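## Task

Take the TBS bottle from the table and stand it upright in the one free slot in the refrigerator, at the same spacing as the bottles already there, then close the refrigerator's glass door. The other bottles and the refrigerator itself must not be moved. A glass beaker on the table must remain upright; squeezing or striking it hard, or letting it drop more than a few centimetres, counts as failure.

## Robot and tools

Robot: two simulated arms, left_arm and right_arm, each with six joints and a parallel gripper. Both are controlled only through joint angles; nothing accepts Cartesian targets.

Frame: the scene frame has its origin at table-top height, midway between the nominal arm bases. +x points out over the table, +z is up, and left_arm sits on the +y side. Image left and right do not match arm names. Calibrated bases: left_arm at (-0.007, +0.354, +0.021) m, right_arm at (-0.025, -0.444, +0.021) m, each turned only slightly about z. Reported gripper positions and orientations can be off by a few centimetres, worse at long reach.

Row layout: every command row has 14 plain numbers, always for both arms. The first 7 are left_arm and the last 7 are right_arm. Within each arm the order is shoulder, elbow, wrist roll, forearm roll, waist, wrist pitch, then opening. This is not base-to-tip order, so rely on it strictly.
- Joint values are absolute target angles in radians, on the same scale as the Joint positions readout.
- Stated ranges in that order: shoulder -2.304..2.304, elbow -4.224..0.061, wrist roll -6.283..6.283, forearm roll -6.283..6.283, waist -6.283..6.283, wrist pitch -2.164..2.164.
- Real joint ends may differ from these by up to 0.010 rad. A target more than 0.010 rad beyond a range end that also reaches past the current angle is refused. A target beyond the real end is clipped, and the result then prints "joint sent to its limit".
- Opening is an absolute command from -1 (closed) to +1 (fully open, 0.084 m between pads). Sending 0 is a real command. To leave a gripper unchanged, repeat its current Tool commands value.

Tools:
- execute_actions(actions, cameras): actions is a list of actions. Each action is up to 15 rows at one row per 1/30 s; if fewer rows are given, the last row is held to fill 15 steps. Pass an empty list to get camera images and the full status, including the current scene number and task.
- move(target, speed, blend, opening_speed, blocking, cameras): target is one 14-number row or a list of up to 15 rows, all absolute joint angles as above. All joints are interpolated together, so each gripper follows a curve, not a straight line.
  - speed is in rad/s for the joint with the farthest to go, from 0.01 to 3.14, default 0.5. It can be one value or one per target.
  - blend is in rad and rounds off the corners at intermediate targets. 0 means a full stop at each one.
  - opening_speed is the rate of change of the opening per second, at least 0.2.
  - blocking=false returns after about 0.5 s while the move keeps running; a new move takes over from the running one.
  - The result adds a "move:" line: done, off_target (at rest but more than 0.01 rad from target), moving, held or fault. It may add limits=held.
  - The move does not steer around obstacles. A faster move, or a target set deeper past the contact, presses harder.
- wait(seconds 0..10): the robot holds its last commands while the scene runs.
- stop: brakes the running move; braking needs some room.
- zoom_image(camera, region [x0,y0,x1,y1] in pixels, at most 504x504): enlarges part of the latest image. Camera names are cam_head_left, cam_head_right, cam_high, cam_low, cam_left_wrist, cam_right_wrist.
- clear_fault(arm): clears a torque fault that has already been reported on that arm.
- finished_scene(scene): ends the current scene and cannot be undone. Call it only once the bottle is in place and the door is shut.

Reading results:
- Joint positions and Joint velocities: per arm, in row order, followed by the pad gap in metres.
- Joint targets: the angles each joint is currently driven toward. Resend them to hold a joint still.
- grip_measured: the measured opening on the -1..1 scale.
- end_effector_position: the point between the closed finger pads, about 2 cm behind the fingertips. Fingers extend along the gripper's +z and close along its y; closing pushes the tips out roughly 10 mm.
- Joint torques: drive output including the arm's own weight; noisy and offset.
- "joint command not followed": the clearance check between the arms altered some steps.
- Wrist depth: a 7x7 grid of distances in mm (172..3000), with "-" for no reading. Glass can appear transparent to it.

Motion limits: each joint's target is kept within 0.637 rad of its measured angle per step, and gripper speed is capped at 1 m/s. A target that is far away may need several actions.

Gripping: to hold an object, command an opening well below grip_measured; the further below, the harder the squeeze, up to about 24 N per pad. Grip the bottle firmly enough not to drop it, but go gently near the glass beaker.

Faults and heat: contact torque at a joint's limit, in N m, causes a torque fault. Limits are 53.4 for waist and shoulder, 44.5 for elbow, 24 for forearm roll, 14.4 for wrist pitch and 15.8 for wrist roll; a held load counts toward them. The arm backs off and stays stopped until clear_fault is called. Sustained high effort also overheats motors: MOTOR HOT appears from 65 °C, and at 80 °C the arm brakes for 30 to 60 s or more.

Things to avoid:
- collisions between the arms;
- knocking the beaker, the other bottles or the refrigerator;
- releasing the bottle while it is still moving, or letting it fall;
- slamming the door;
- leaving anything off the table.

Cameras: the images are 504x504, except the wrist cameras at 672x504. Calibration gives K and T_world_to_cam, which maps scene-frame points into each camera's frame. Fixed cameras may have shifted slightly, and wrist-camera views can lag while the arm is moving.

Each tool is called after ">>>" as name(argument=value, ...) on one line, values as JSON.

## Session

>>> execute_actions(actions=[])

Scene clock: 0.00 s.
left_arm: end_effector_position=(+0.3351, -0.0951, +0.2771) grip_measured=+1.00 end_effector_quat_wxyz=(-0.399, +0.513, +0.724, +0.232) | right_arm: end_effector_position=(+0.3608, -0.6883, +0.2616) grip_measured=+1.00 end_effector_quat_wxyz=(-0.114, +0.468, +0.871, -0.096)
Joint names: [shoulder, elbow, wrist roll, forearm roll, waist, wrist pitch]
Joint positions: left_arm=[-1.054 -1.923 -2.923 0.139 -0.999 -1.819 0.084] | right_arm=[-0.361 -0.994 -2.445 -0.241 -0.436 -0.884 0.084]
Joint velocities: within noise
Joint torques (N m): no reading
Motor temperatures (°C): left_arm=[26 27 30 24 24 26] | right_arm=[25 27 29 26 25 28]
Wrist depth (mm): cam_left_wrist=[- 567 566 - - - - / - 620 595 1074 1043 1013 968 / - 899 635 879 855 762 776 / 785 764 673 699 711 696 678 / 678 663 648 633 621 607 599 / 585 574 562 550 540 532 522 / 522 513 502 494 486 481 473] | cam_right_wrist=[494 470 448 429 410 393 379 / 489 465 442 424 406 390 377 / 481 458 437 418 400 386 373 / 476 453 432 414 397 382 371 / 471 448 429 410 393 379 366 / 464 443 422 404 390 376 363 / 459 437 417 401 386 371 360]
Joint targets: left_arm=[-1.054 -1.923 -2.923 0.139 -0.999 -1.819] | right_arm=[-0.361 -0.994 -2.445 -0.241 -0.436 -0.884]
Tool commands: left_gripper/opening=+1.0 right_gripper/opening=+1.0

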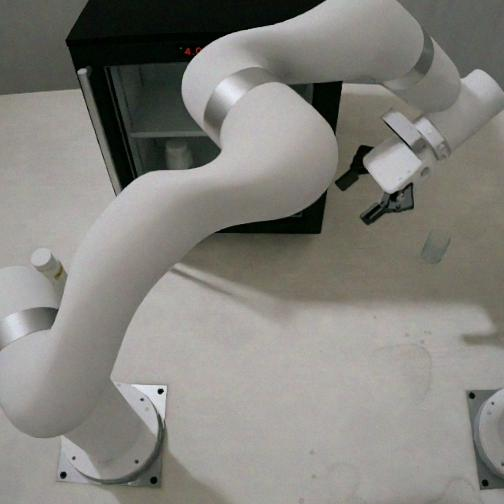

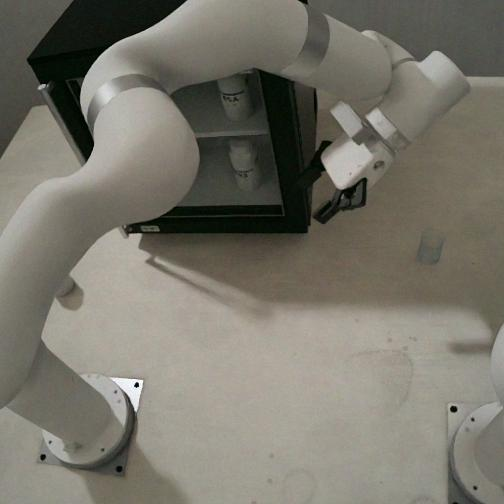

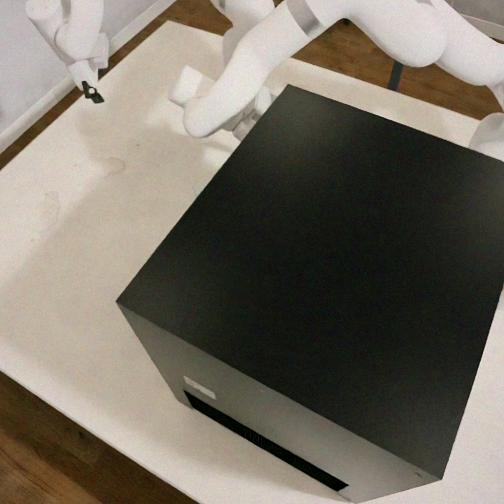

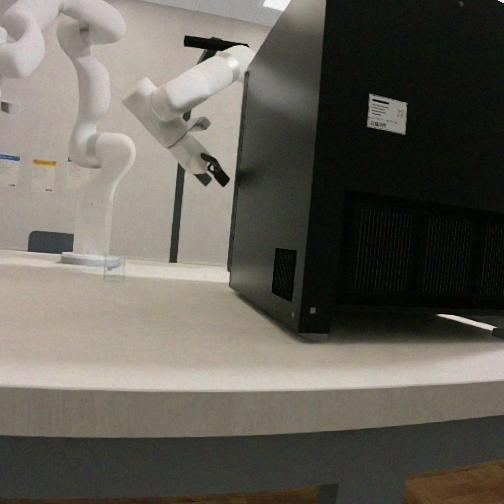

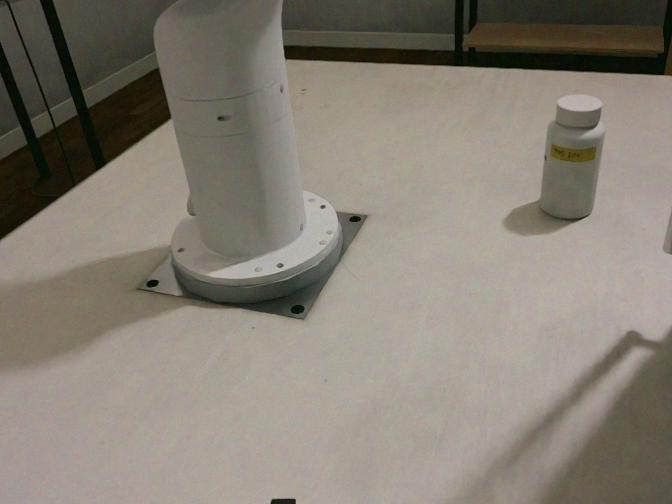

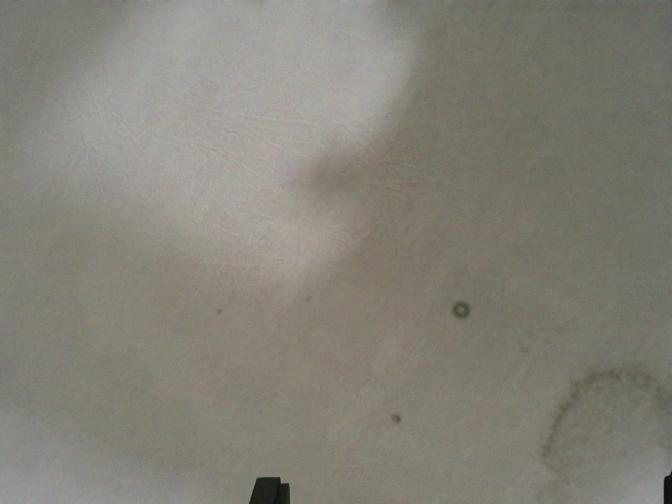

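>>> move(target=[[-0.1,-1.7,-3.14,0,-0.6,-1.4,1,-0.361,-0.994,-2.445,-0.241,-0.436,-0.884,1],[0.5,-1.6,-3.14,0,0.05,-1.0,1,-0.361,-0.994,-2.445,-0.241,-0.436,-0.884,1]], speed=1.2, blend=0.2, cameras=["cam_head_left","cam_head_right","cam_left_wrist"])

Scene clock: 21.80 s.
left_arm: end_effector_position=(+0.3623, -0.0938, +0.3899) grip_measured=+1.00 end_effector_quat_wxyz=(-0.268, +0.498, +0.809, +0.160) | right_arm: end_effector_position=(+0.3609, -0.6882, +0.2617) grip_measured=+1.00 end_effector_quat_wxyz=(-0.114, +0.468, +0.871, -0.096)
Joint names: [shoulder, elbow, wrist roll, forearm roll, waist, wrist pitch]
Joint positions: left_arm=[-0.791 -1.862 -2.981 0.098 -0.943 -1.699 0.084] | right_arm=[-0.361 -0.994 -2.445 -0.241 -0.436 -0.884 0.084]
Joint torques (N m): left_arm=[37.7 -16.06 -0.05 2.66 -10.27 -3.14] | right_arm=[34.91 -20.16 -0.62 5.38 7.73 -1.53]
Wrist depth (mm): cam_left_wrist=[2575 897 622 884 906 850 895 / 823 819 701 779 806 777 794 / 755 755 721 725 737 736 730 / 685 682 676 675 667 665 665 / 636 631 631 627 623 621 604 / 586 585 580 577 573 573 505 / 551 546 545 543 542 538 452] | cam_right_wrist=[497 471 449 429 410 392 378 / 489 466 443 422 405 390 376 / 481 459 437 418 400 386 373 / 476 452 433 415 396 383 370 / 470 447 427 409 393 379 366 / 463 441 425 404 391 377 362 / 460 438 417 402 386 371 361]
Joint targets: left_arm=[-0.793 -1.862 -2.982 0.099 -0.945 -1.700] | right_arm=[-0.361 -0.994 -2.445 -0.241 -0.436 -0.884]
Tool commands: left_gripper/opening=+1.0 right_gripper/opening=+1.0
TORQUE FAULT: the external load on the waist of the left arm reached its load limit, and that arm stopped. The contact can be on any part of that arm beyond that joint, not only on its tool. A torque fault puts only its own arm into a fault stop. That arm's remaining commands of this call were not run. The hold on the waist of that arm was moved back by the arm itself, up to 3 degrees, as the stop began. That arm is still stopped at the end of this call. While its stop runs, that arm, its gripper or tool too, takes no new command.
CLEAR FAULT: the left arm stays stopped (state 4) until you call clear_fault(arm="left_arm").
End effector pose when the fault began: left_arm: position (+0.3840, -0.0745, +0.3873), quat_wxyz (-0.276, +0.477, +0.820, +0.155)
Joint positions when the fault began: left_arm=[-0.797 -1.863 -2.981 0.1 -0.894 -1.702 0.083]
move: fault (left_arm); path passed 0 of 2 targets; left_arm: the shoulder is farthest, 1.291 rad from its target
camera_calibration:
cam_left_wrist: T_world_to_cam=[[0.892964, 0.449075, -0.0307917, -0.234275], [0.337468, -0.713167, -0.614417, 0.116855], [-0.297879, 0.53826, -0.788381, 0.598507], [0, 0, 0, 1]] pos_world=[0.348047, -0.133609, 0.536435]
Images, in order (width x height): cam_head_left 504x504, cam_head_right 504x504, cam_left_wrist 672x504.

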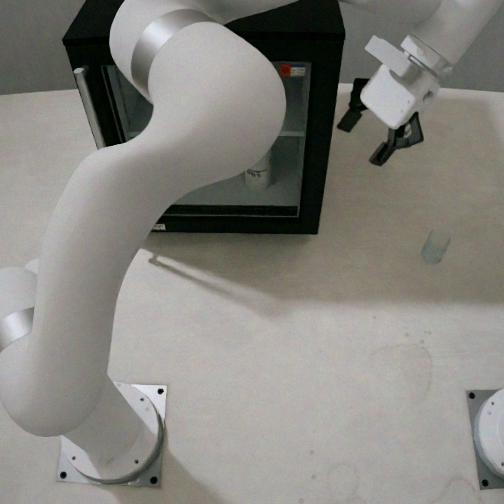

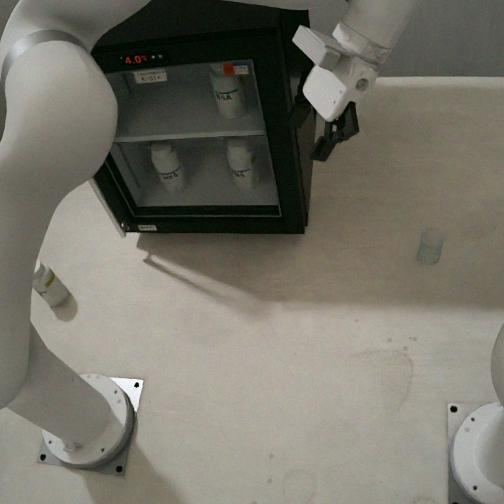

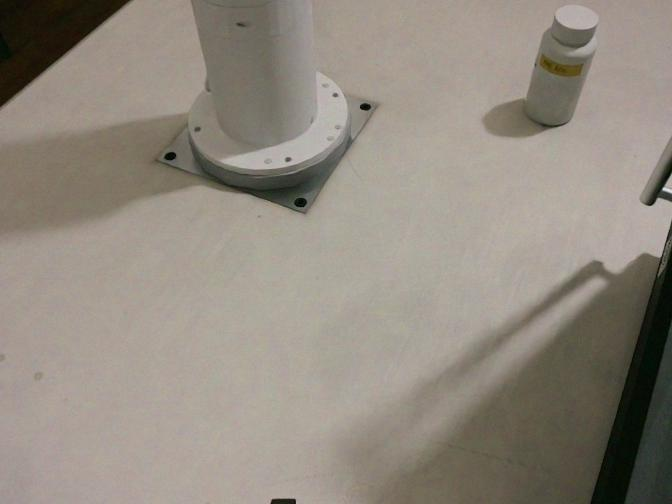

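>>> clear_fault(arm="left_arm")

>>> move(target=[[-0.4,-1.86,-3.0,0.1,-1.05,-1.7,1,-0.361,-0.994,-2.445,-0.241,-0.436,-0.884,1],[0.5,-1.7,-3.14,0,-0.95,-1.0,1,-0.361,-0.994,-2.445,-0.241,-0.436,-0.884,1],[0.5,-1.6,-3.14,0,0.05,-1.0,1,-0.361,-0.994,-2.445,-0.241,-0.436,-0.884,1]], speed=0.8, blend=0.15, cameras=["all"])

Scene clock: 24.30 s.
left_arm: end_effector_position=(+0.3623, -0.0938, +0.3899) grip_measured=+1.00 end_effector_quat_wxyz=(-0.268, +0.498, +0.809, +0.160) | right_arm: end_effector_position=(+0.3609, -0.6882, +0.2617) grip_measured=+1.00 end_effector_quat_wxyz=(-0.114, +0.468, +0.871, -0.096)
Joint names: [shoulder, elbow, wrist roll, forearm roll, waist, wrist pitch]
Joint positions: left_arm=[-0.791 -1.862 -2.981 0.098 -0.943 -1.699 0.084] | right_arm=[-0.361 -0.994 -2.445 -0.241 -0.436 -0.884 0.084]
Joint torques (N m): left_arm=[37.52 -16.02 -0.09 2.66 -9.93 -3.16] | right_arm=[37.73 -20.5 -1.28 5.8 7.05 -2.47]
Wrist depth (mm): cam_left_wrist=[2585 900 621 886 904 848 890 / 827 821 702 778 806 778 796 / 755 752 719 726 737 732 729 / 685 683 679 675 673 669 664 / 637 633 629 627 622 619 607 / 584 585 581 577 574 573 505 / 550 548 547 541 540 538 452] | cam_right_wrist=[494 471 448 429 410 393 379 / 488 465 444 422 405 389 376 / 481 458 437 419 401 386 372 / 477 452 432 415 398 382 371 / 470 448 428 409 392 379 366 / 464 441 421 404 389 378 363 / 462 438 417 400 386 371 360]
Joint targets: left_arm=[-0.791 -1.862 -2.981 0.098 -0.943 -1.699] | right_arm=[-0.361 -0.994 -2.445 -0.241 -0.436 -0.884]
Tool commands: left_gripper/opening=+1.0 right_gripper/opening=+1.0
TORQUE FAULT, CONTINUED: the left arm's stop, for the torque fault of the waist that an earlier result reported, is over. The call counts as one of the actions that you can send in this scene. The hold on the waist of that arm was moved back by the arm itself, up to 3 degrees, as the stop began. That arm's target is now where it stood when the stop ended, not its last command. That arm keeps its grip as last carried out and accepts commands again: back off and push less far.
CLEAR FAULT: your call cleared the left arm's torque fault. If a joint's load stays at its limit, that arm stops again at once.

Scene clock: 27.83 s.
left_arm: end_effector_position=(+0.3154, +0.3771, +0.9612) grip_measured=+1.00 end_effector_quat_wxyz=(+0.522, -0.029, +0.852, +0.019) | right_arm: end_effector_position=(+0.3610, -0.6882, +0.2618) grip_measured=+1.00 end_effector_quat_wxyz=(-0.114, +0.468, +0.871, -0.096)
Joint names: [shoulder, elbow, wrist roll, forearm roll, waist, wrist pitch]
Joint positions: left_arm=[0.5 -1.6 -3.14 0 0.05 -1 0.084] | right_arm=[-0.361 -0.994 -2.445 -0.241 -0.436 -0.884 0.084]
Joint torques (N m): left_arm=[6.25 -4.83 -0.9 -1.33 10.84 5.68] | right_arm=[36.81 -20.53 -1.44 5.5 8.24 -2.52]
Wrist depth (mm): cam_left_wrist=[560 558 560 563 2119 2106 2158 / 630 631 631 659 2056 2080 2099 / 760 761 763 1872 1940 1957 1968 / 1723 1723 1728 1790 1804 1823 1847 / 1649 1669 1669 1711 1686 1719 1723 / 1567 1571 1585 1593 1615 1638 1638 / 1483 1509 1513 1529 1539 1571 1574] | cam_right_wrist=[497 471 446 428 409 394 378 / 489 463 443 423 405 390 377 / 481 458 438 419 401 386 374 / 477 452 433 415 397 381 370 / 469 448 428 410 393 379 366 / 464 442 423 406 390 377 362 / 461 438 417 401 385 372 361]
Joint targets: left_arm=[0.500 -1.600 -3.140 0.000 0.050 -1.000] | right_arm=[-0.361 -0.994 -2.445 -0.241 -0.436 -0.884]
move: done
camera_calibration:
cam_left_wrist: T_world_to_cam=[[-0.0484015, 0.998774, 0.0103545, -0.336134], [0.477658, 0.0140408, 0.878434, -0.93388], [0.877212, 0.0474635, -0.477752, 0.297272], [0, 0, 0, 1]] pos_world=[0.169036, 0.334725, 0.965854]
cam_right_wrist: T_world_to_cam=[[0.803017, 0.531989, -0.26861, 0.174496], [0.528436, -0.843997, -0.0917843, -0.683298], [-0.275534, -0.0682388, -0.958866, 0.434961], [0, 0, 0, 1]] pos_world=[0.340803, -0.63985, 0.401225]

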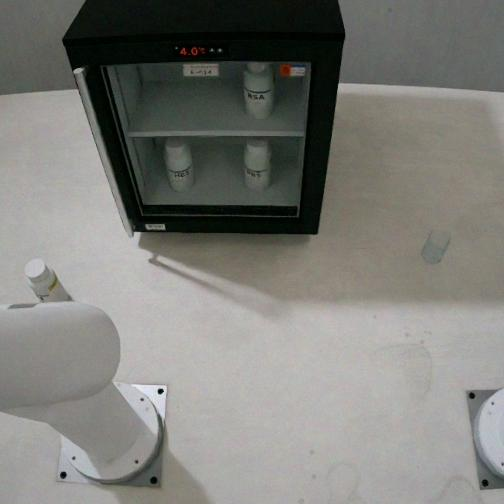

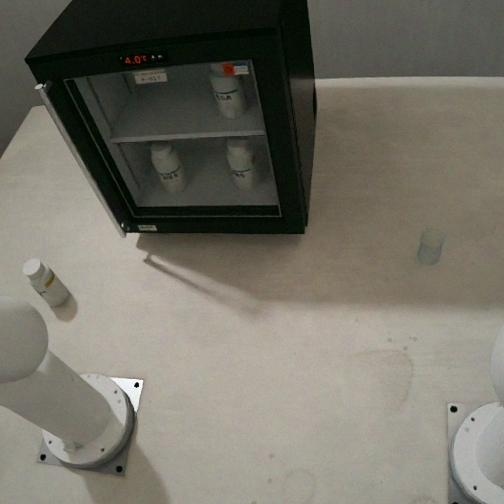

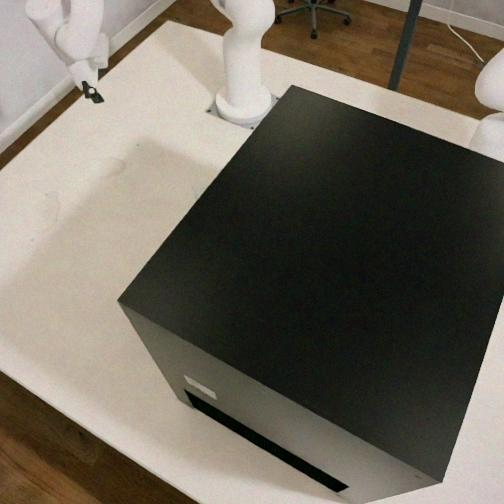

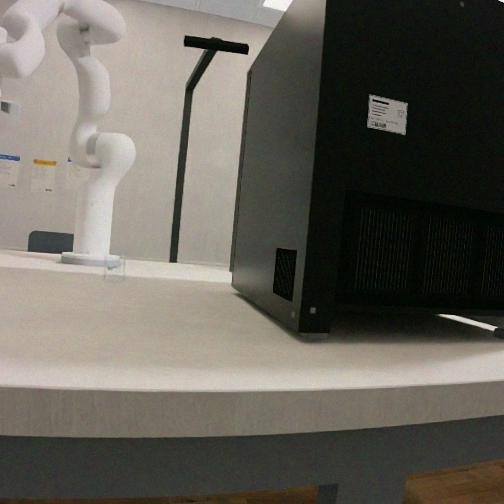

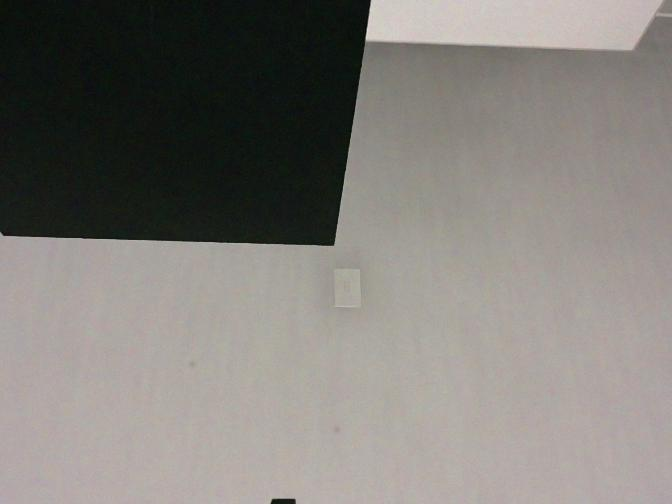

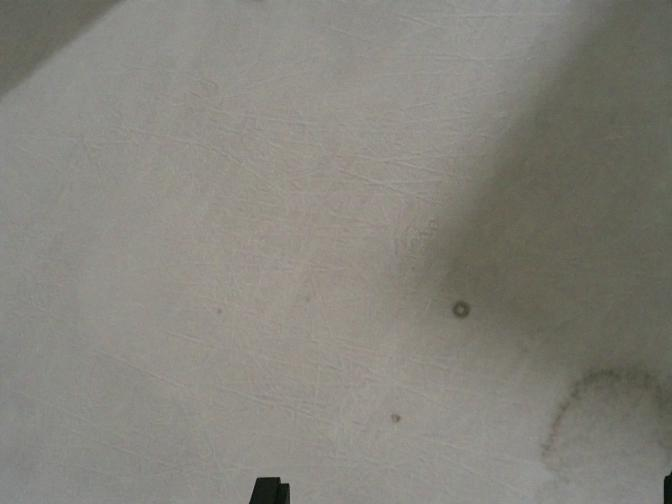

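>>> zoom_image(camera="cam_head_left", region=[20, 0, 360, 340])

>>> zoom_image(camera="cam_head_right", region=[0, 0, 340, 340])

Scaled by 1.482 from the camera's 504x504 image, which has a finer 720x720 frame.

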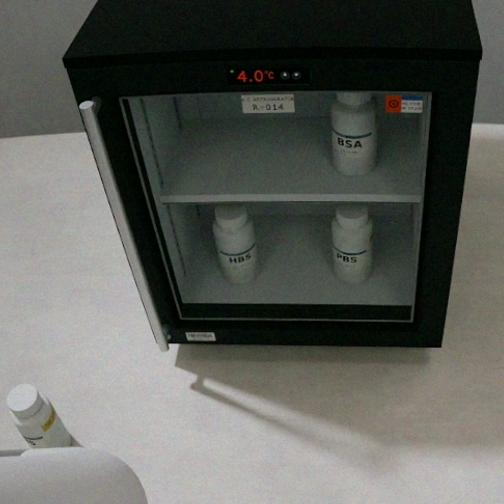

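Scaled by 1.482 from the camera's 504x504 image, which has a finer 720x720 frame.

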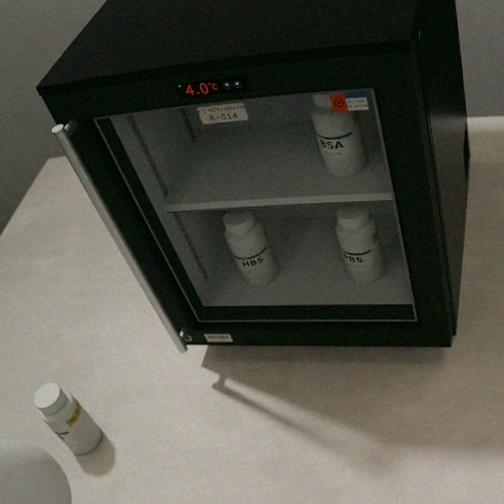

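>>> move(target=[1.012,-0.282,-3.14,0,0.0,0.056,1,-0.361,-0.994,-2.445,-0.241,-0.436,-0.884,1], speed=1.0, cameras=["cam_left_wrist"])

>>> move(target=[1.012,-0.282,-3.14,0,0.5,-0.3,1,-0.361,-0.994,-2.445,-0.241,-0.436,-0.884,1], speed=1.0, cameras=["cam_left_wrist"])

Scene clock: 48.90 s.
left_arm: end_effector_position=(+0.3519, +0.3617, +0.5664) grip_measured=+1.00 end_effector_quat_wxyz=(+0.625, -0.007, +0.781, +0.007) | right_arm: end_effector_position=(+0.3610, -0.6882, +0.2618) grip_measured=+1.00 end_effector_quat_wxyz=(-0.114, +0.468, +0.871, -0.096)
Joint names: [shoulder, elbow, wrist roll, forearm roll, waist, wrist pitch]
Joint positions: left_arm=[1.012 -0.282 -3.14 0 0 0.056 0.084] | right_arm=[-0.361 -0.994 -2.445 -0.241 -0.436 -0.884 0.084]
Joint torques (N m): left_arm=[3.22 -14.01 -0.93 -1.23 -9.83 5.99] | right_arm=[36.27 -20.25 -1.42 5.49 7.03 -2.56]
Wrist depth (mm): cam_left_wrist=[447 447 425 265 266 1711 1698 / 516 517 520 - 257 1686 1673 / 506 508 511 - 252 1649 1630 / 493 497 498 - 244 1593 1593 / 234 235 235 236 237 1543 1539 / 228 229 229 231 232 1506 1516 / 1462 1452 1471 1462 1455 1474 1480] | cam_right_wrist=[493 471 449 429 410 392 378 / 488 464 444 422 404 389 376 / 481 458 437 419 400 386 373 / 475 455 433 413 397 383 370 / 470 448 428 410 392 379 367 / 464 443 422 405 390 377 361 / 460 439 417 402 386 372 362]
Joint targets: left_arm=[1.012 -0.282 -3.140 0.000 0.000 0.056] | right_arm=[-0.361 -0.994 -2.445 -0.241 -0.436 -0.884]
move: done
camera_calibration:
cam_left_wrist: T_world_to_cam=[[-0.00179814, 0.99988, 0.0153683, -0.334569], [0.245677, -0.0144556, 0.969244, -0.563862], [0.96935, 0.00551848, -0.245621, -0.0713066], [0, 0, 0, 1]] pos_world=[0.207047, 0.326772, 0.534147]
Images, in order (width x height): cam_left_wrist 672x504.

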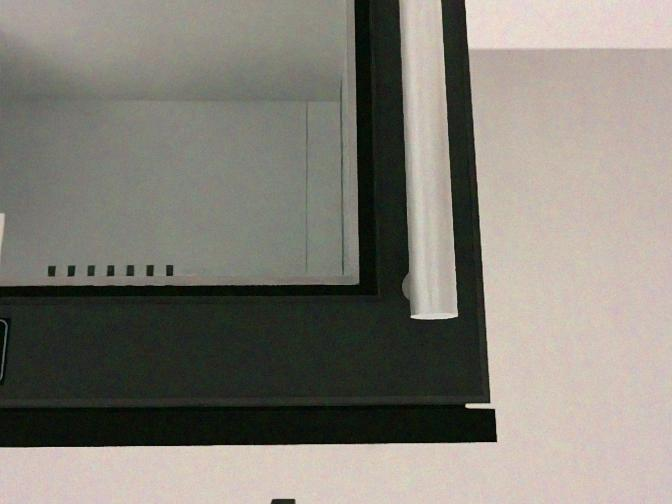

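Scene clock: 50.10 s.
left_arm: end_effector_position=(+0.2754, +0.5160, +0.4866) grip_measured=+1.00 end_effector_quat_wxyz=(+0.461, -0.225, +0.850, +0.123) | right_arm: end_effector_position=(+0.3610, -0.6882, +0.2618) grip_measured=+1.00 end_effector_quat_wxyz=(-0.114, +0.468, +0.871, -0.096)
Joint names: [shoulder, elbow, wrist roll, forearm roll, waist, wrist pitch]
Joint positions: left_arm=[1.012 -0.282 -3.14 0 0.5 -0.3 0.084] | right_arm=[-0.361 -0.994 -2.445 -0.241 -0.436 -0.884 0.084]
Joint torques (N m): left_arm=[2.18 -14.08 -0.93 -1.07 10.92 -1.54] | right_arm=[37.46 -20.22 -1.42 5.73 8.93 -2.59]
Wrist depth (mm): cam_left_wrist=[429 616 616 616 619 619 618 / 657 682 684 683 685 686 685 / 763 794 799 793 797 797 2213 / 907 907 907 909 912 2595 2654 / 1589 1690 1066 1119 2172 2519 2899 / 1543 1615 1749 1919 2087 2333 2634 / 1431 1533 1653 1781 1951 2165 2364] | cam_right_wrist=[494 470 449 428 410 395 379 / 488 464 443 423 406 389 377 / 481 459 437 418 400 387 374 / 476 455 433 414 397 382 370 / 469 448 427 408 392 379 366 / 463 442 422 404 390 376 363 / 460 437 417 401 386 372 360]
Joint targets: left_arm=[1.012 -0.282 -3.140 0.000 0.500 -0.300] | right_arm=[-0.361 -0.994 -2.445 -0.241 -0.436 -0.884]
move: done
camera_calibration:
cam_left_wrist: T_world_to_cam=[[-0.477185, 0.878767, 0.0079622, -0.29079], [0.502234, 0.265264, 0.823041, -0.609228], [0.721149, 0.396741, -0.567927, 0.00570291], [0, 0, 0, 1]] pos_world=[0.163102, 0.414881, 0.506974]
Images, in order (width x height): cam_left_wrist 672x504.

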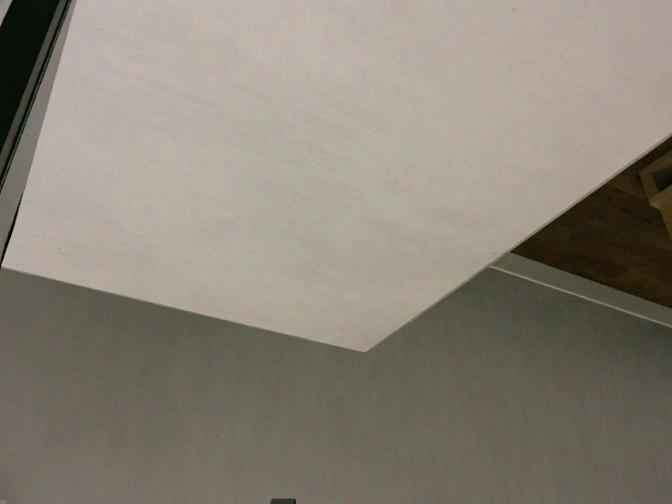

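>>> move(target=[[0.4,-1.25,-3.14,0,0.25,-0.9,1,-0.361,-0.994,-2.445,-0.241,-0.436,-0.884,1],[0.131,-1.263,-3.14,0,0.0,-1.394,1,-0.361,-0.994,-2.445,-0.241,-0.436,-0.884,1]], speed=0.9, blend=0.15, cameras=["cam_left_wrist","cam_head_right"])

Scene clock: 74.90 s.
left_arm: end_effector_position=(+0.3880, +0.3625, +0.6002) grip_measured=+1.00 end_effector_quat_wxyz=(+0.000, -0.009, +1.000, +0.000) | right_arm: end_effector_position=(+0.3610, -0.6882, +0.2618) grip_measured=+1.00 end_effector_quat_wxyz=(-0.114, +0.468, +0.871, -0.096)
Joint names: [shoulder, elbow, wrist roll, forearm roll, waist, wrist pitch]
Joint positions: left_arm=[0.131 -1.263 -3.14 0 0 -1.394 0.084] | right_arm=[-0.361 -0.994 -2.445 -0.241 -0.436 -0.884 0.084]
Joint torques (N m): left_arm=[3.24 -27.82 -0.89 -1.19 -10.51 -3.82] | right_arm=[35.73 -20.75 -1.49 5.5 7.84 -2.59]
Wrist depth (mm): cam_left_wrist=[746 742 737 720 738 735 732 / 741 743 739 735 735 730 733 / 735 735 735 735 738 730 733 / 738 737 739 732 734 732 729 / 735 737 735 733 730 732 728 / 650 650 649 648 731 731 728 / 647 644 643 644 730 733 728] | cam_right_wrist=[494 471 449 428 410 393 379 / 488 465 443 423 405 390 377 / 480 458 436 419 401 387 373 / 475 452 434 414 397 383 370 / 470 447 428 410 392 378 367 / 463 442 422 404 391 377 362 / 461 438 417 400 386 372 361]
Joint targets: left_arm=[0.131 -1.263 -3.140 0.000 0.000 -1.394] | right_arm=[-0.361 -0.994 -2.445 -0.241 -0.436 -0.884]
move: done
camera_calibration:
cam_left_wrist: T_world_to_cam=[[-0.00120933, 0.999893, -0.0146066, -0.31804], [0.99964, 0.000817011, -0.0268355, -0.305662], [-0.0268207, -0.0146338, -0.999533, 0.748287], [0, 0, 0, 1]] pos_world=[0.325237, 0.329205, 0.735089]
Images, in order (width x height): cam_head_right 504x504, cam_left_wrist 672x504.

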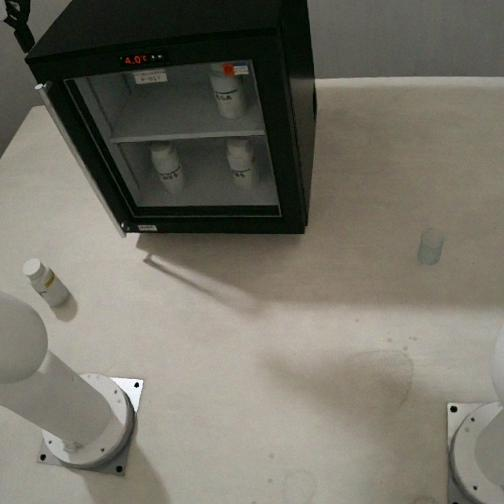

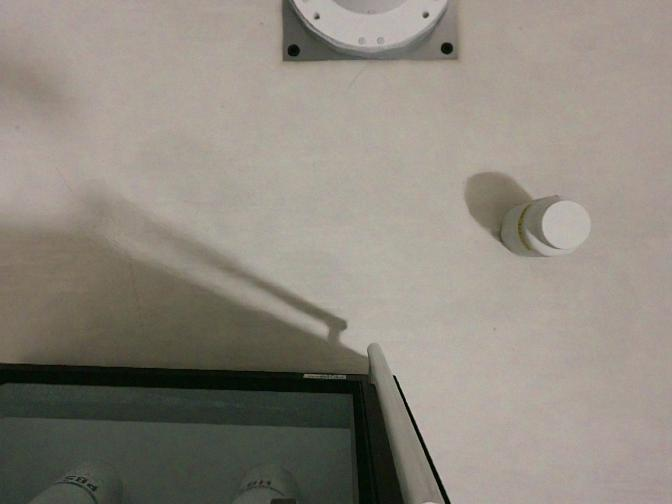

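>>> move(target=[[0.081,-1.241,-3.146,0,-0.004,-1.322,1,-0.361,-0.994,-2.445,-0.241,-0.436,-0.884,1],[0.0835,-1.08,-3.146,0,-0.004,-1.1635,1,-0.361,-0.994,-2.445,-0.241,-0.436,-0.884,1]], speed=0.4, cameras=["cam_left_wrist","cam_high"])

Scene clock: 85.67 s.
left_arm: end_effector_position=(+0.4113, +0.3613, +0.4985) grip_measured=+1.00 end_effector_quat_wxyz=(+0.000, -0.010, +1.000, +0.000) | right_arm: end_effector_position=(+0.3610, -0.6882, +0.2618) grip_measured=+1.00 end_effector_quat_wxyz=(-0.114, +0.468, +0.871, -0.096)
Joint names: [shoulder, elbow, wrist roll, forearm roll, waist, wrist pitch]
Joint positions: left_arm=[0.084 -1.08 -3.146 0 -0.004 -1.164 0.084] | right_arm=[-0.361 -0.994 -2.445 -0.241 -0.436 -0.884 0.084]
Joint torques (N m): left_arm=[31.48 -12.5 -0.93 -0.77 -9.89 3.34] | right_arm=[37.77 -18.89 -1.32 5.27 7.86 -2.53]
Wrist depth (mm): cam_left_wrist=[637 636 635 633 633 631 630 / 638 638 636 634 636 630 630 / 636 636 635 634 631 632 631 / 638 635 635 631 630 630 630 / 638 633 634 630 632 630 629 / 548 546 546 545 629 630 626 / 545 543 542 - 276 626 629] | cam_right_wrist=[496 472 449 429 410 393 378 / 488 464 443 423 405 389 376 / 480 458 437 417 401 386 373 / 477 454 434 415 397 382 370 / 470 448 428 410 392 378 365 / 462 443 422 404 391 377 363 / 461 438 417 402 386 372 360]
Joint targets: left_arm=[0.084 -1.080 -3.146 0.000 -0.004 -1.163] | right_arm=[-0.361 -0.994 -2.445 -0.241 -0.436 -0.884]
move: done
camera_calibration:
cam_left_wrist: T_world_to_cam=[[-0.00321199, 0.999888, -0.0145849, -0.317519], [0.99963, 0.00281649, -0.0270572, -0.332292], [-0.0270131, -0.0146664, -0.999527, 0.647316], [0, 0, 0, 1]] pos_world=[0.348636, 0.327913, 0.633389]
Images, in order (width x height): cam_high 504x504, cam_left_wrist 672x504.

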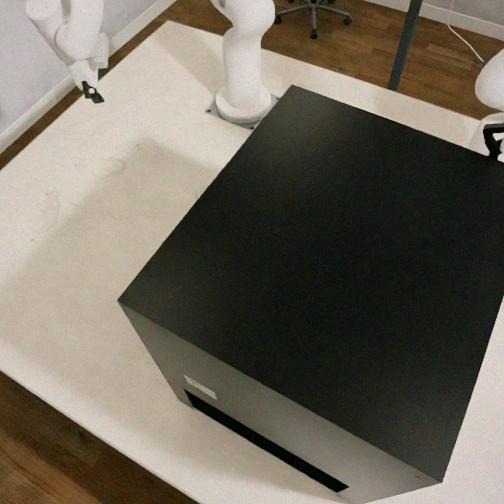

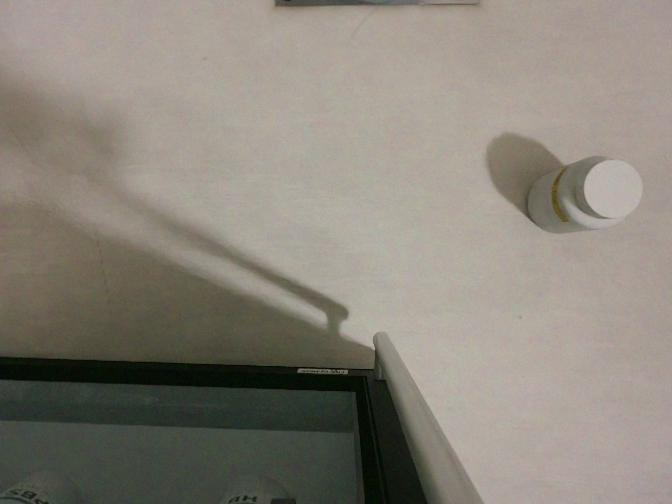

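>>> move(target=[[0.0835,-1.08,-3.146,0,-0.004,-1.1635,-1,-0.361,-0.994,-2.445,-0.241,-0.436,-0.884,1],[0.3395,-0.870,-3.48,0,-0.076,-1.2095,-1,-0.361,-0.994,-2.445,-0.241,-0.436,-0.884,1]], speed=0.25, opening_speed=2, cameras=["cam_left_wrist","cam_head_right"])

Scene clock: 98.60 s.
left_arm: end_effector_position=(+0.3146, +0.3365, +0.4983) grip_measured=-0.67 end_effector_quat_wxyz=(+0.000, -0.141, +0.990, +0.000) | right_arm: end_effector_position=(+0.3610, -0.6882, +0.2618) grip_measured=+1.00 end_effector_quat_wxyz=(-0.114, +0.468, +0.871, -0.096)
Joint names: [shoulder, elbow, wrist roll, forearm roll, waist, wrist pitch]
Joint positions: left_arm=[0.339 -0.87 -3.48 0 -0.076 -1.209 0.015] | right_arm=[-0.361 -0.994 -2.445 -0.241 -0.436 -0.884 0.084]
Joint torques (N m): left_arm=[11.92 -0.19 -0.91 1.35 -11.74 -3.55] | right_arm=[35.73 -20.01 -1.29 4.86 7.59 -2.7]
Wrist depth (mm): cam_left_wrist=[640 637 637 634 602 598 629 / 637 635 634 636 631 631 629 / 638 636 633 631 632 631 631 / 635 633 634 631 631 629 630 / 636 633 635 631 633 629 627 / 548 547 547 545 630 629 627 / 546 584 631 - 278 627 626] | cam_right_wrist=[496 471 448 429 410 394 378 / 488 464 443 423 406 391 376 / 482 457 438 418 401 386 373 / 477 453 432 414 397 383 370 / 471 448 428 410 392 379 366 / 463 442 424 405 390 378 362 / 461 438 416 400 386 373 360]
Joint targets: left_arm=[0.340 -0.870 -3.480 0.000 -0.076 -1.210] | right_arm=[-0.361 -0.994 -2.445 -0.241 -0.436 -0.884]
move: done
camera_calibration:
cam_left_wrist: T_world_to_cam=[[-0.262048, 0.964939, -0.0149307, -0.199624], [0.964802, 0.261594, -0.0269312, -0.31168], [-0.0220812, -0.0214625, -0.999526, 0.644869], [0, 0, 0, 1]] pos_world=[0.262638, 0.287999, 0.633189]
Images, in order (width x height): cam_head_right 504x504, cam_left_wrist 672x504.

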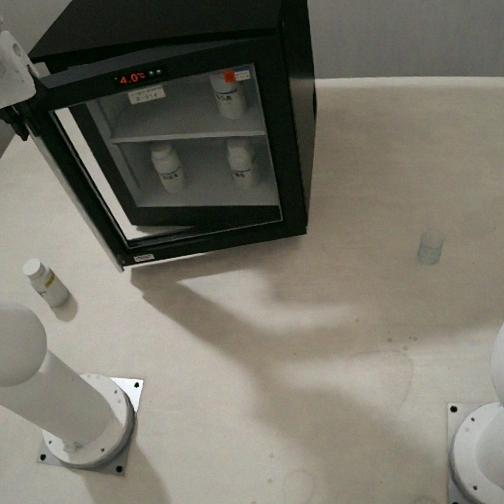

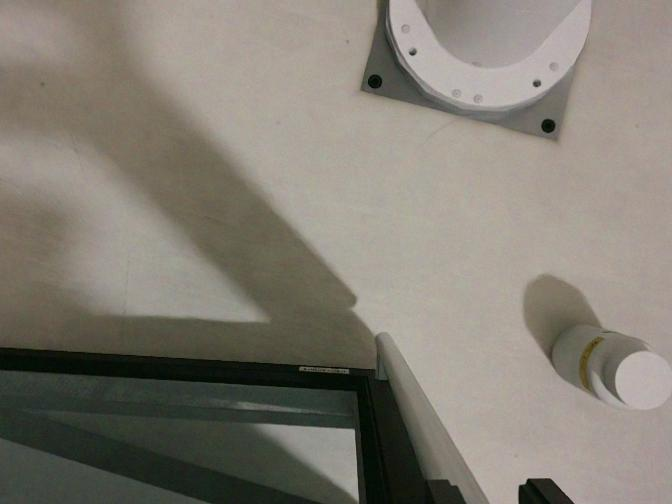

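>>> move(target=[[0.5619,-0.731,-3.961,0,-0.295,-1.293,-1,-0.361,-0.994,-2.445,-0.241,-0.436,-0.884,1],[0.6534,-0.685,-4.644,0,-0.717,-1.3384,-1,-0.361,-0.994,-2.445,-0.241,-0.436,-0.884,1],[0.5472,-0.739,-5.316,0,-1.127,-1.286,-1,-0.361,-0.994,-2.445,-0.241,-0.436,-0.884,1],[0.3192,-0.885,-5.783,0,-1.332,-1.204,-1,-0.361,-0.994,-2.445,-0.241,-0.436,-0.884,1]], speed=0.5, blend=0.03, cameras=["cam_left_wrist","cam_head_right","cam_head_left"])

Scene clock: 103.10 s.
left_arm: end_effector_position=(+0.2961, +0.3322, +0.4996) grip_measured=-0.67 end_effector_quat_wxyz=(+0.009, -0.166, +0.986, +0.021) | right_arm: end_effector_position=(+0.3610, -0.6882, +0.2618) grip_measured=+1.00 end_effector_quat_wxyz=(-0.114, +0.468, +0.871, -0.096)
Joint names: [shoulder, elbow, wrist roll, forearm roll, waist, wrist pitch]
Joint positions: left_arm=[0.394 -0.835 -3.6 0.048 -0.13 -1.223 0.015] | right_arm=[-0.361 -0.994 -2.445 -0.241 -0.436 -0.884 0.084]
Joint torques (N m): left_arm=[10.95 -23.96 0.36 17.75 9.99 -13.92] | right_arm=[37.42 -20.19 -1.34 5.39 7.56 -2.53]
Wrist depth (mm): cam_left_wrist=[622 624 624 629 596 502 634 / 624 625 627 631 628 634 637 / 624 626 629 629 631 633 635 / 625 627 630 632 633 635 638 / 626 628 626 631 634 637 637 / 540 543 545 545 635 635 531 / 539 598 634 - 636 637 641] | cam_right_wrist=[494 470 448 429 409 394 380 / 488 465 443 423 405 389 375 / 482 458 437 419 401 387 373 / 476 455 433 416 397 383 370 / 471 449 427 409 393 380 367 / 464 443 423 405 390 377 362 / 460 438 416 400 386 371 360]
Joint targets: left_arm=[0.395 -0.835 -3.599 0.054 -0.128 -1.233] | right_arm=[-0.361 -0.994 -2.445 -0.241 -0.436 -0.884]
Tool commands: left_gripper/opening=-1.0 right_gripper/opening=+1.0
TORQUE FAULT: the external load on the forearm roll of the left arm reached its load limit, and that arm stopped. The contact can be on any part of that arm beyond that joint, not only on its tool. A torque fault puts only its own arm into a fault stop. That arm's remaining commands of this call were not run. The hold on the forearm roll of that arm was moved back by the arm itself, up to 3 degrees, as the stop began. That arm is still stopped at the end of this call. While its stop runs, that arm, its gripper or tool too, takes no new command.
CLEAR FAULT: the left arm stays stopped (state 4) until you call clear_fault(arm="left_arm").
End effector pose when the fault began: left_arm: position (+0.2928, +0.3225, +0.4997), quat_wxyz (-0.001, -0.173, +0.985, +0.001)
Joint positions when the fault began: left_arm=[0.394 -0.835 -3.598 0.002 -0.128 -1.232 0.015]
move: fault (left_arm); path passed 0 of 4 targets; left_arm: the wrist roll is farthest, 2.183 rad from its target
camera_calibration:
cam_left_wrist: T_world_to_cam=[[-0.310015, 0.95044, 0.0235702, -0.20057], [0.950682, 0.310158, -0.0025883, -0.316761], [-0.0097705, 0.0216053, -0.999719, 0.627788], [0, 0, 0, 1]] pos_world=[0.245093, 0.275312, 0.631519]
Images, in order (width x height): cam_head_left 504x504, cam_head_right 504x504, cam_left_wrist 672x504.

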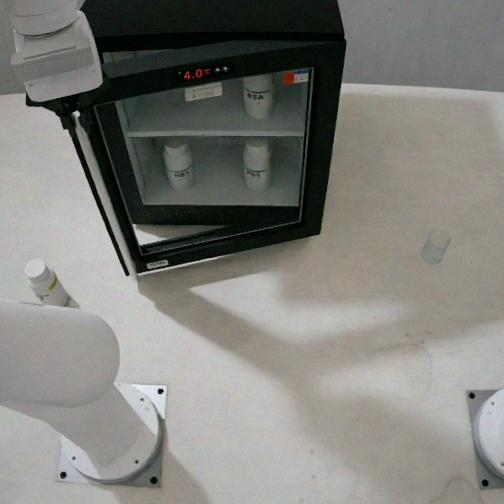

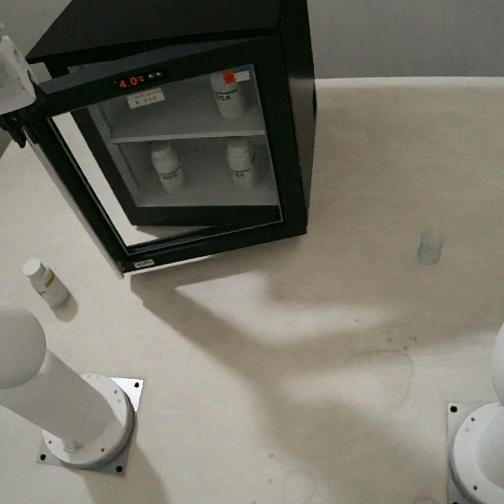

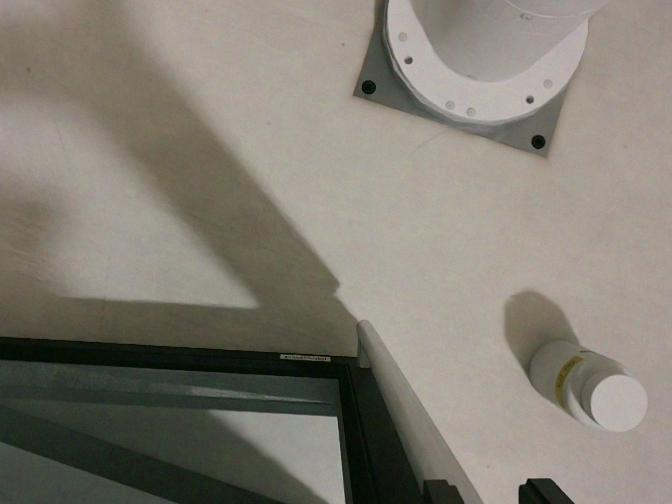

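>>> clear_fault(arm="left_arm")

>>> move(target=[[0.395,-0.835,-3.6,0.05,-0.13,-1.225,1,-0.361,-0.994,-2.445,-0.241,-0.436,-0.884,1],[0.3436,-1.14,-3.55,0,-0.1,-1.4836,1,-0.361,-0.994,-2.445,-0.241,-0.436,-0.884,1],[0.0629,-1.3705,-3.5,0,-0.042,-1.4334,-1,-0.361,-0.994,-2.445,-0.241,-0.436,-0.884,1],[0.0835,-1.08,-3.5,0,-0.042,-1.1635,-1,-0.361,-0.994,-2.445,-0.241,-0.436,-0.884,1]], speed=0.5, cameras=["cam_left_wrist","cam_head_right","cam_head_left"])

Scene clock: 117.93 s.
left_arm: end_effector_position=(+0.2961, +0.3322, +0.4996) grip_measured=-0.67 end_effector_quat_wxyz=(+0.009, -0.165, +0.986, +0.021) | right_arm: end_effector_position=(+0.3610, -0.6882, +0.2618) grip_measured=+1.00 end_effector_quat_wxyz=(-0.114, +0.468, +0.871, -0.096)
Joint names: [shoulder, elbow, wrist roll, forearm roll, waist, wrist pitch]
Joint positions: left_arm=[0.394 -0.835 -3.6 0.048 -0.13 -1.223 0.015] | right_arm=[-0.361 -0.994 -2.445 -0.241 -0.436 -0.884 0.084]
Joint torques (N m): left_arm=[11.1 -23.8 0.42 17.54 10.31 -14.04] | right_arm=[38.26 -19.83 -1.43 4.81 8.43 -2.34]
Wrist depth (mm): cam_left_wrist=[622 621 626 630 596 501 634 / 621 622 625 627 629 629 638 / 625 627 630 628 634 633 636 / 626 627 627 633 631 634 633 / 624 626 628 631 636 634 637 / 542 542 544 546 633 636 530 / 539 598 633 - 638 640 640] | cam_right_wrist=[495 471 448 427 411 392 378 / 488 466 442 423 406 390 376 / 481 458 437 418 401 387 373 / 476 453 433 416 397 382 369 / 470 448 428 408 393 379 366 / 463 442 422 405 390 376 363 / 461 440 416 401 387 372 360]
Joint targets: left_arm=[0.394 -0.835 -3.600 0.048 -0.130 -1.223] | right_arm=[-0.361 -0.994 -2.445 -0.241 -0.436 -0.884]
Tool commands: left_gripper/opening=-1.0 right_gripper/opening=+1.0
TORQUE FAULT, CONTINUED: the left arm's stop, for the torque fault of the forearm roll that an earlier result reported, is over. The call counts as one of the actions that you can send in this scene. The hold on the forearm roll of that arm was moved back by the arm itself, up to 3 degrees, as the stop began. That arm's target is now where it stood when the stop ended, not its last command. That arm keeps its grip as last carried out and accepts commands again: back off and push less far.
CLEAR FAULT: your call cleared the left arm's torque fault. If a joint's load stays at its limit, that arm stops again at once.

Scene clock: 122.93 s.
left_arm: end_effector_position=(+0.4258, +0.3448, +0.5341) grip_measured=-1.00 end_effector_quat_wxyz=(+0.028, -0.167, +0.985, -0.006) | right_arm: end_effector_position=(+0.3610, -0.6882, +0.2618) grip_measured=+1.00 end_effector_quat_wxyz=(-0.114, +0.468, +0.871, -0.096)
Joint names: [shoulder, elbow, wrist roll, forearm roll, waist, wrist pitch]
Joint positions: left_arm=[0.085 -1.157 -3.5 -0.001 -0.042 -1.184 0] | right_arm=[-0.361 -0.994 -2.445 -0.241 -0.436 -0.884 0.084]
Joint torques (N m): left_arm=[6.93 -28.4 0.06 1.79 2.13 -0.17] | right_arm=[38.56 -19.81 -1.26 5.09 8.54 -2.5]
Wrist depth (mm): cam_left_wrist=[667 660 662 654 655 652 644 / 669 672 664 658 657 652 648 / 671 669 667 664 659 657 654 / 586 588 667 666 662 660 624 / 585 585 583 583 665 662 659 / 386 587 580 582 344 668 662 / - 383 383 585 260 665 668] | cam_right_wrist=[495 471 449 427 411 393 378 / 487 465 444 424 405 389 376 / 481 459 437 418 400 387 374 / 475 454 432 415 397 383 370 / 471 447 428 409 392 379 366 / 463 442 422 404 390 377 362 / 461 440 417 401 386 372 360]
Joint targets: left_arm=[0.084 -1.158 -3.500 0.000 -0.042 -1.184] | right_arm=[-0.361 -0.994 -2.445 -0.241 -0.436 -0.884]
Tool commands: left_gripper/opening=-1.0 right_gripper/opening=+1.0
TORQUE FAULT: the external load on the elbow of the left arm reached its load limit, and that arm stopped. The contact can be on any part of that arm beyond that joint, not only on its tool. A torque fault puts only its own arm into a fault stop. That arm's remaining commands of this call were not run. The hold on the elbow of that arm was moved back by the arm itself, up to 3 degrees, as the stop began. That arm is still stopped at the end of this call. While its stop runs, that arm, its gripper or tool too, takes no new command.
CLEAR FAULT: the left arm stays stopped (state 4) until you call clear_fault(arm="left_arm").
End effector pose when the fault began: left_arm: position (+0.4131, +0.3452, +0.5104), quat_wxyz (+0.002, -0.168, +0.986, -0.001)
Joint positions when the fault began: left_arm=[0.083 -1.107 -3.5 0 -0.042 -1.185 0]
move: fault (left_arm); left_arm: the elbow is farthest, 0.077 rad from its target
camera_calibration:
cam_left_wrist: T_world_to_cam=[[-0.312367, 0.949332, -0.0345726, -0.140738], [0.949269, 0.313322, 0.0267925, -0.460128], [0.0362673, -0.0244496, -0.999043, 0.659243], [0, 0, 0, 1]] pos_world=[0.368915, 0.293894, 0.666075]
Images, in order (width x height): cam_head_left 504x504, cam_head_right 504x504, cam_left_wrist 672x504.

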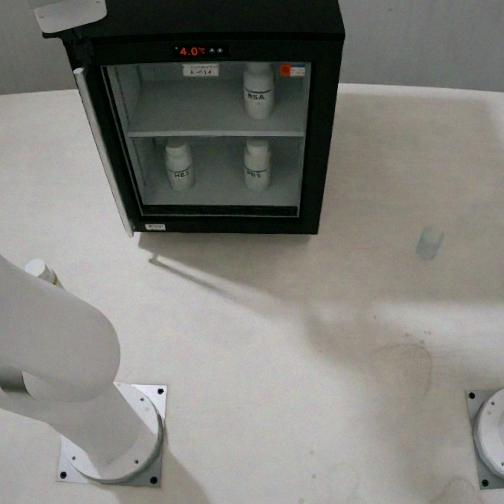

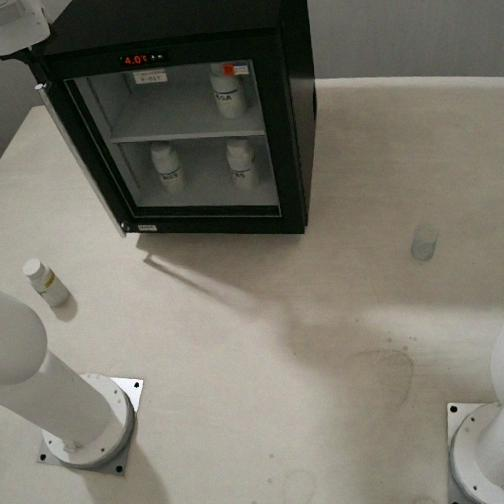

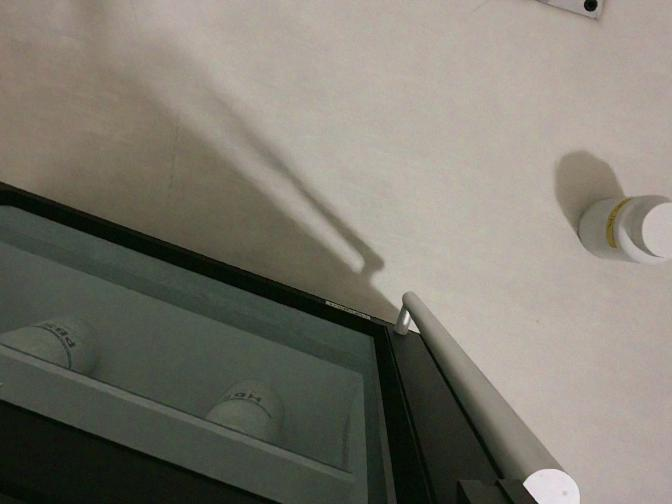

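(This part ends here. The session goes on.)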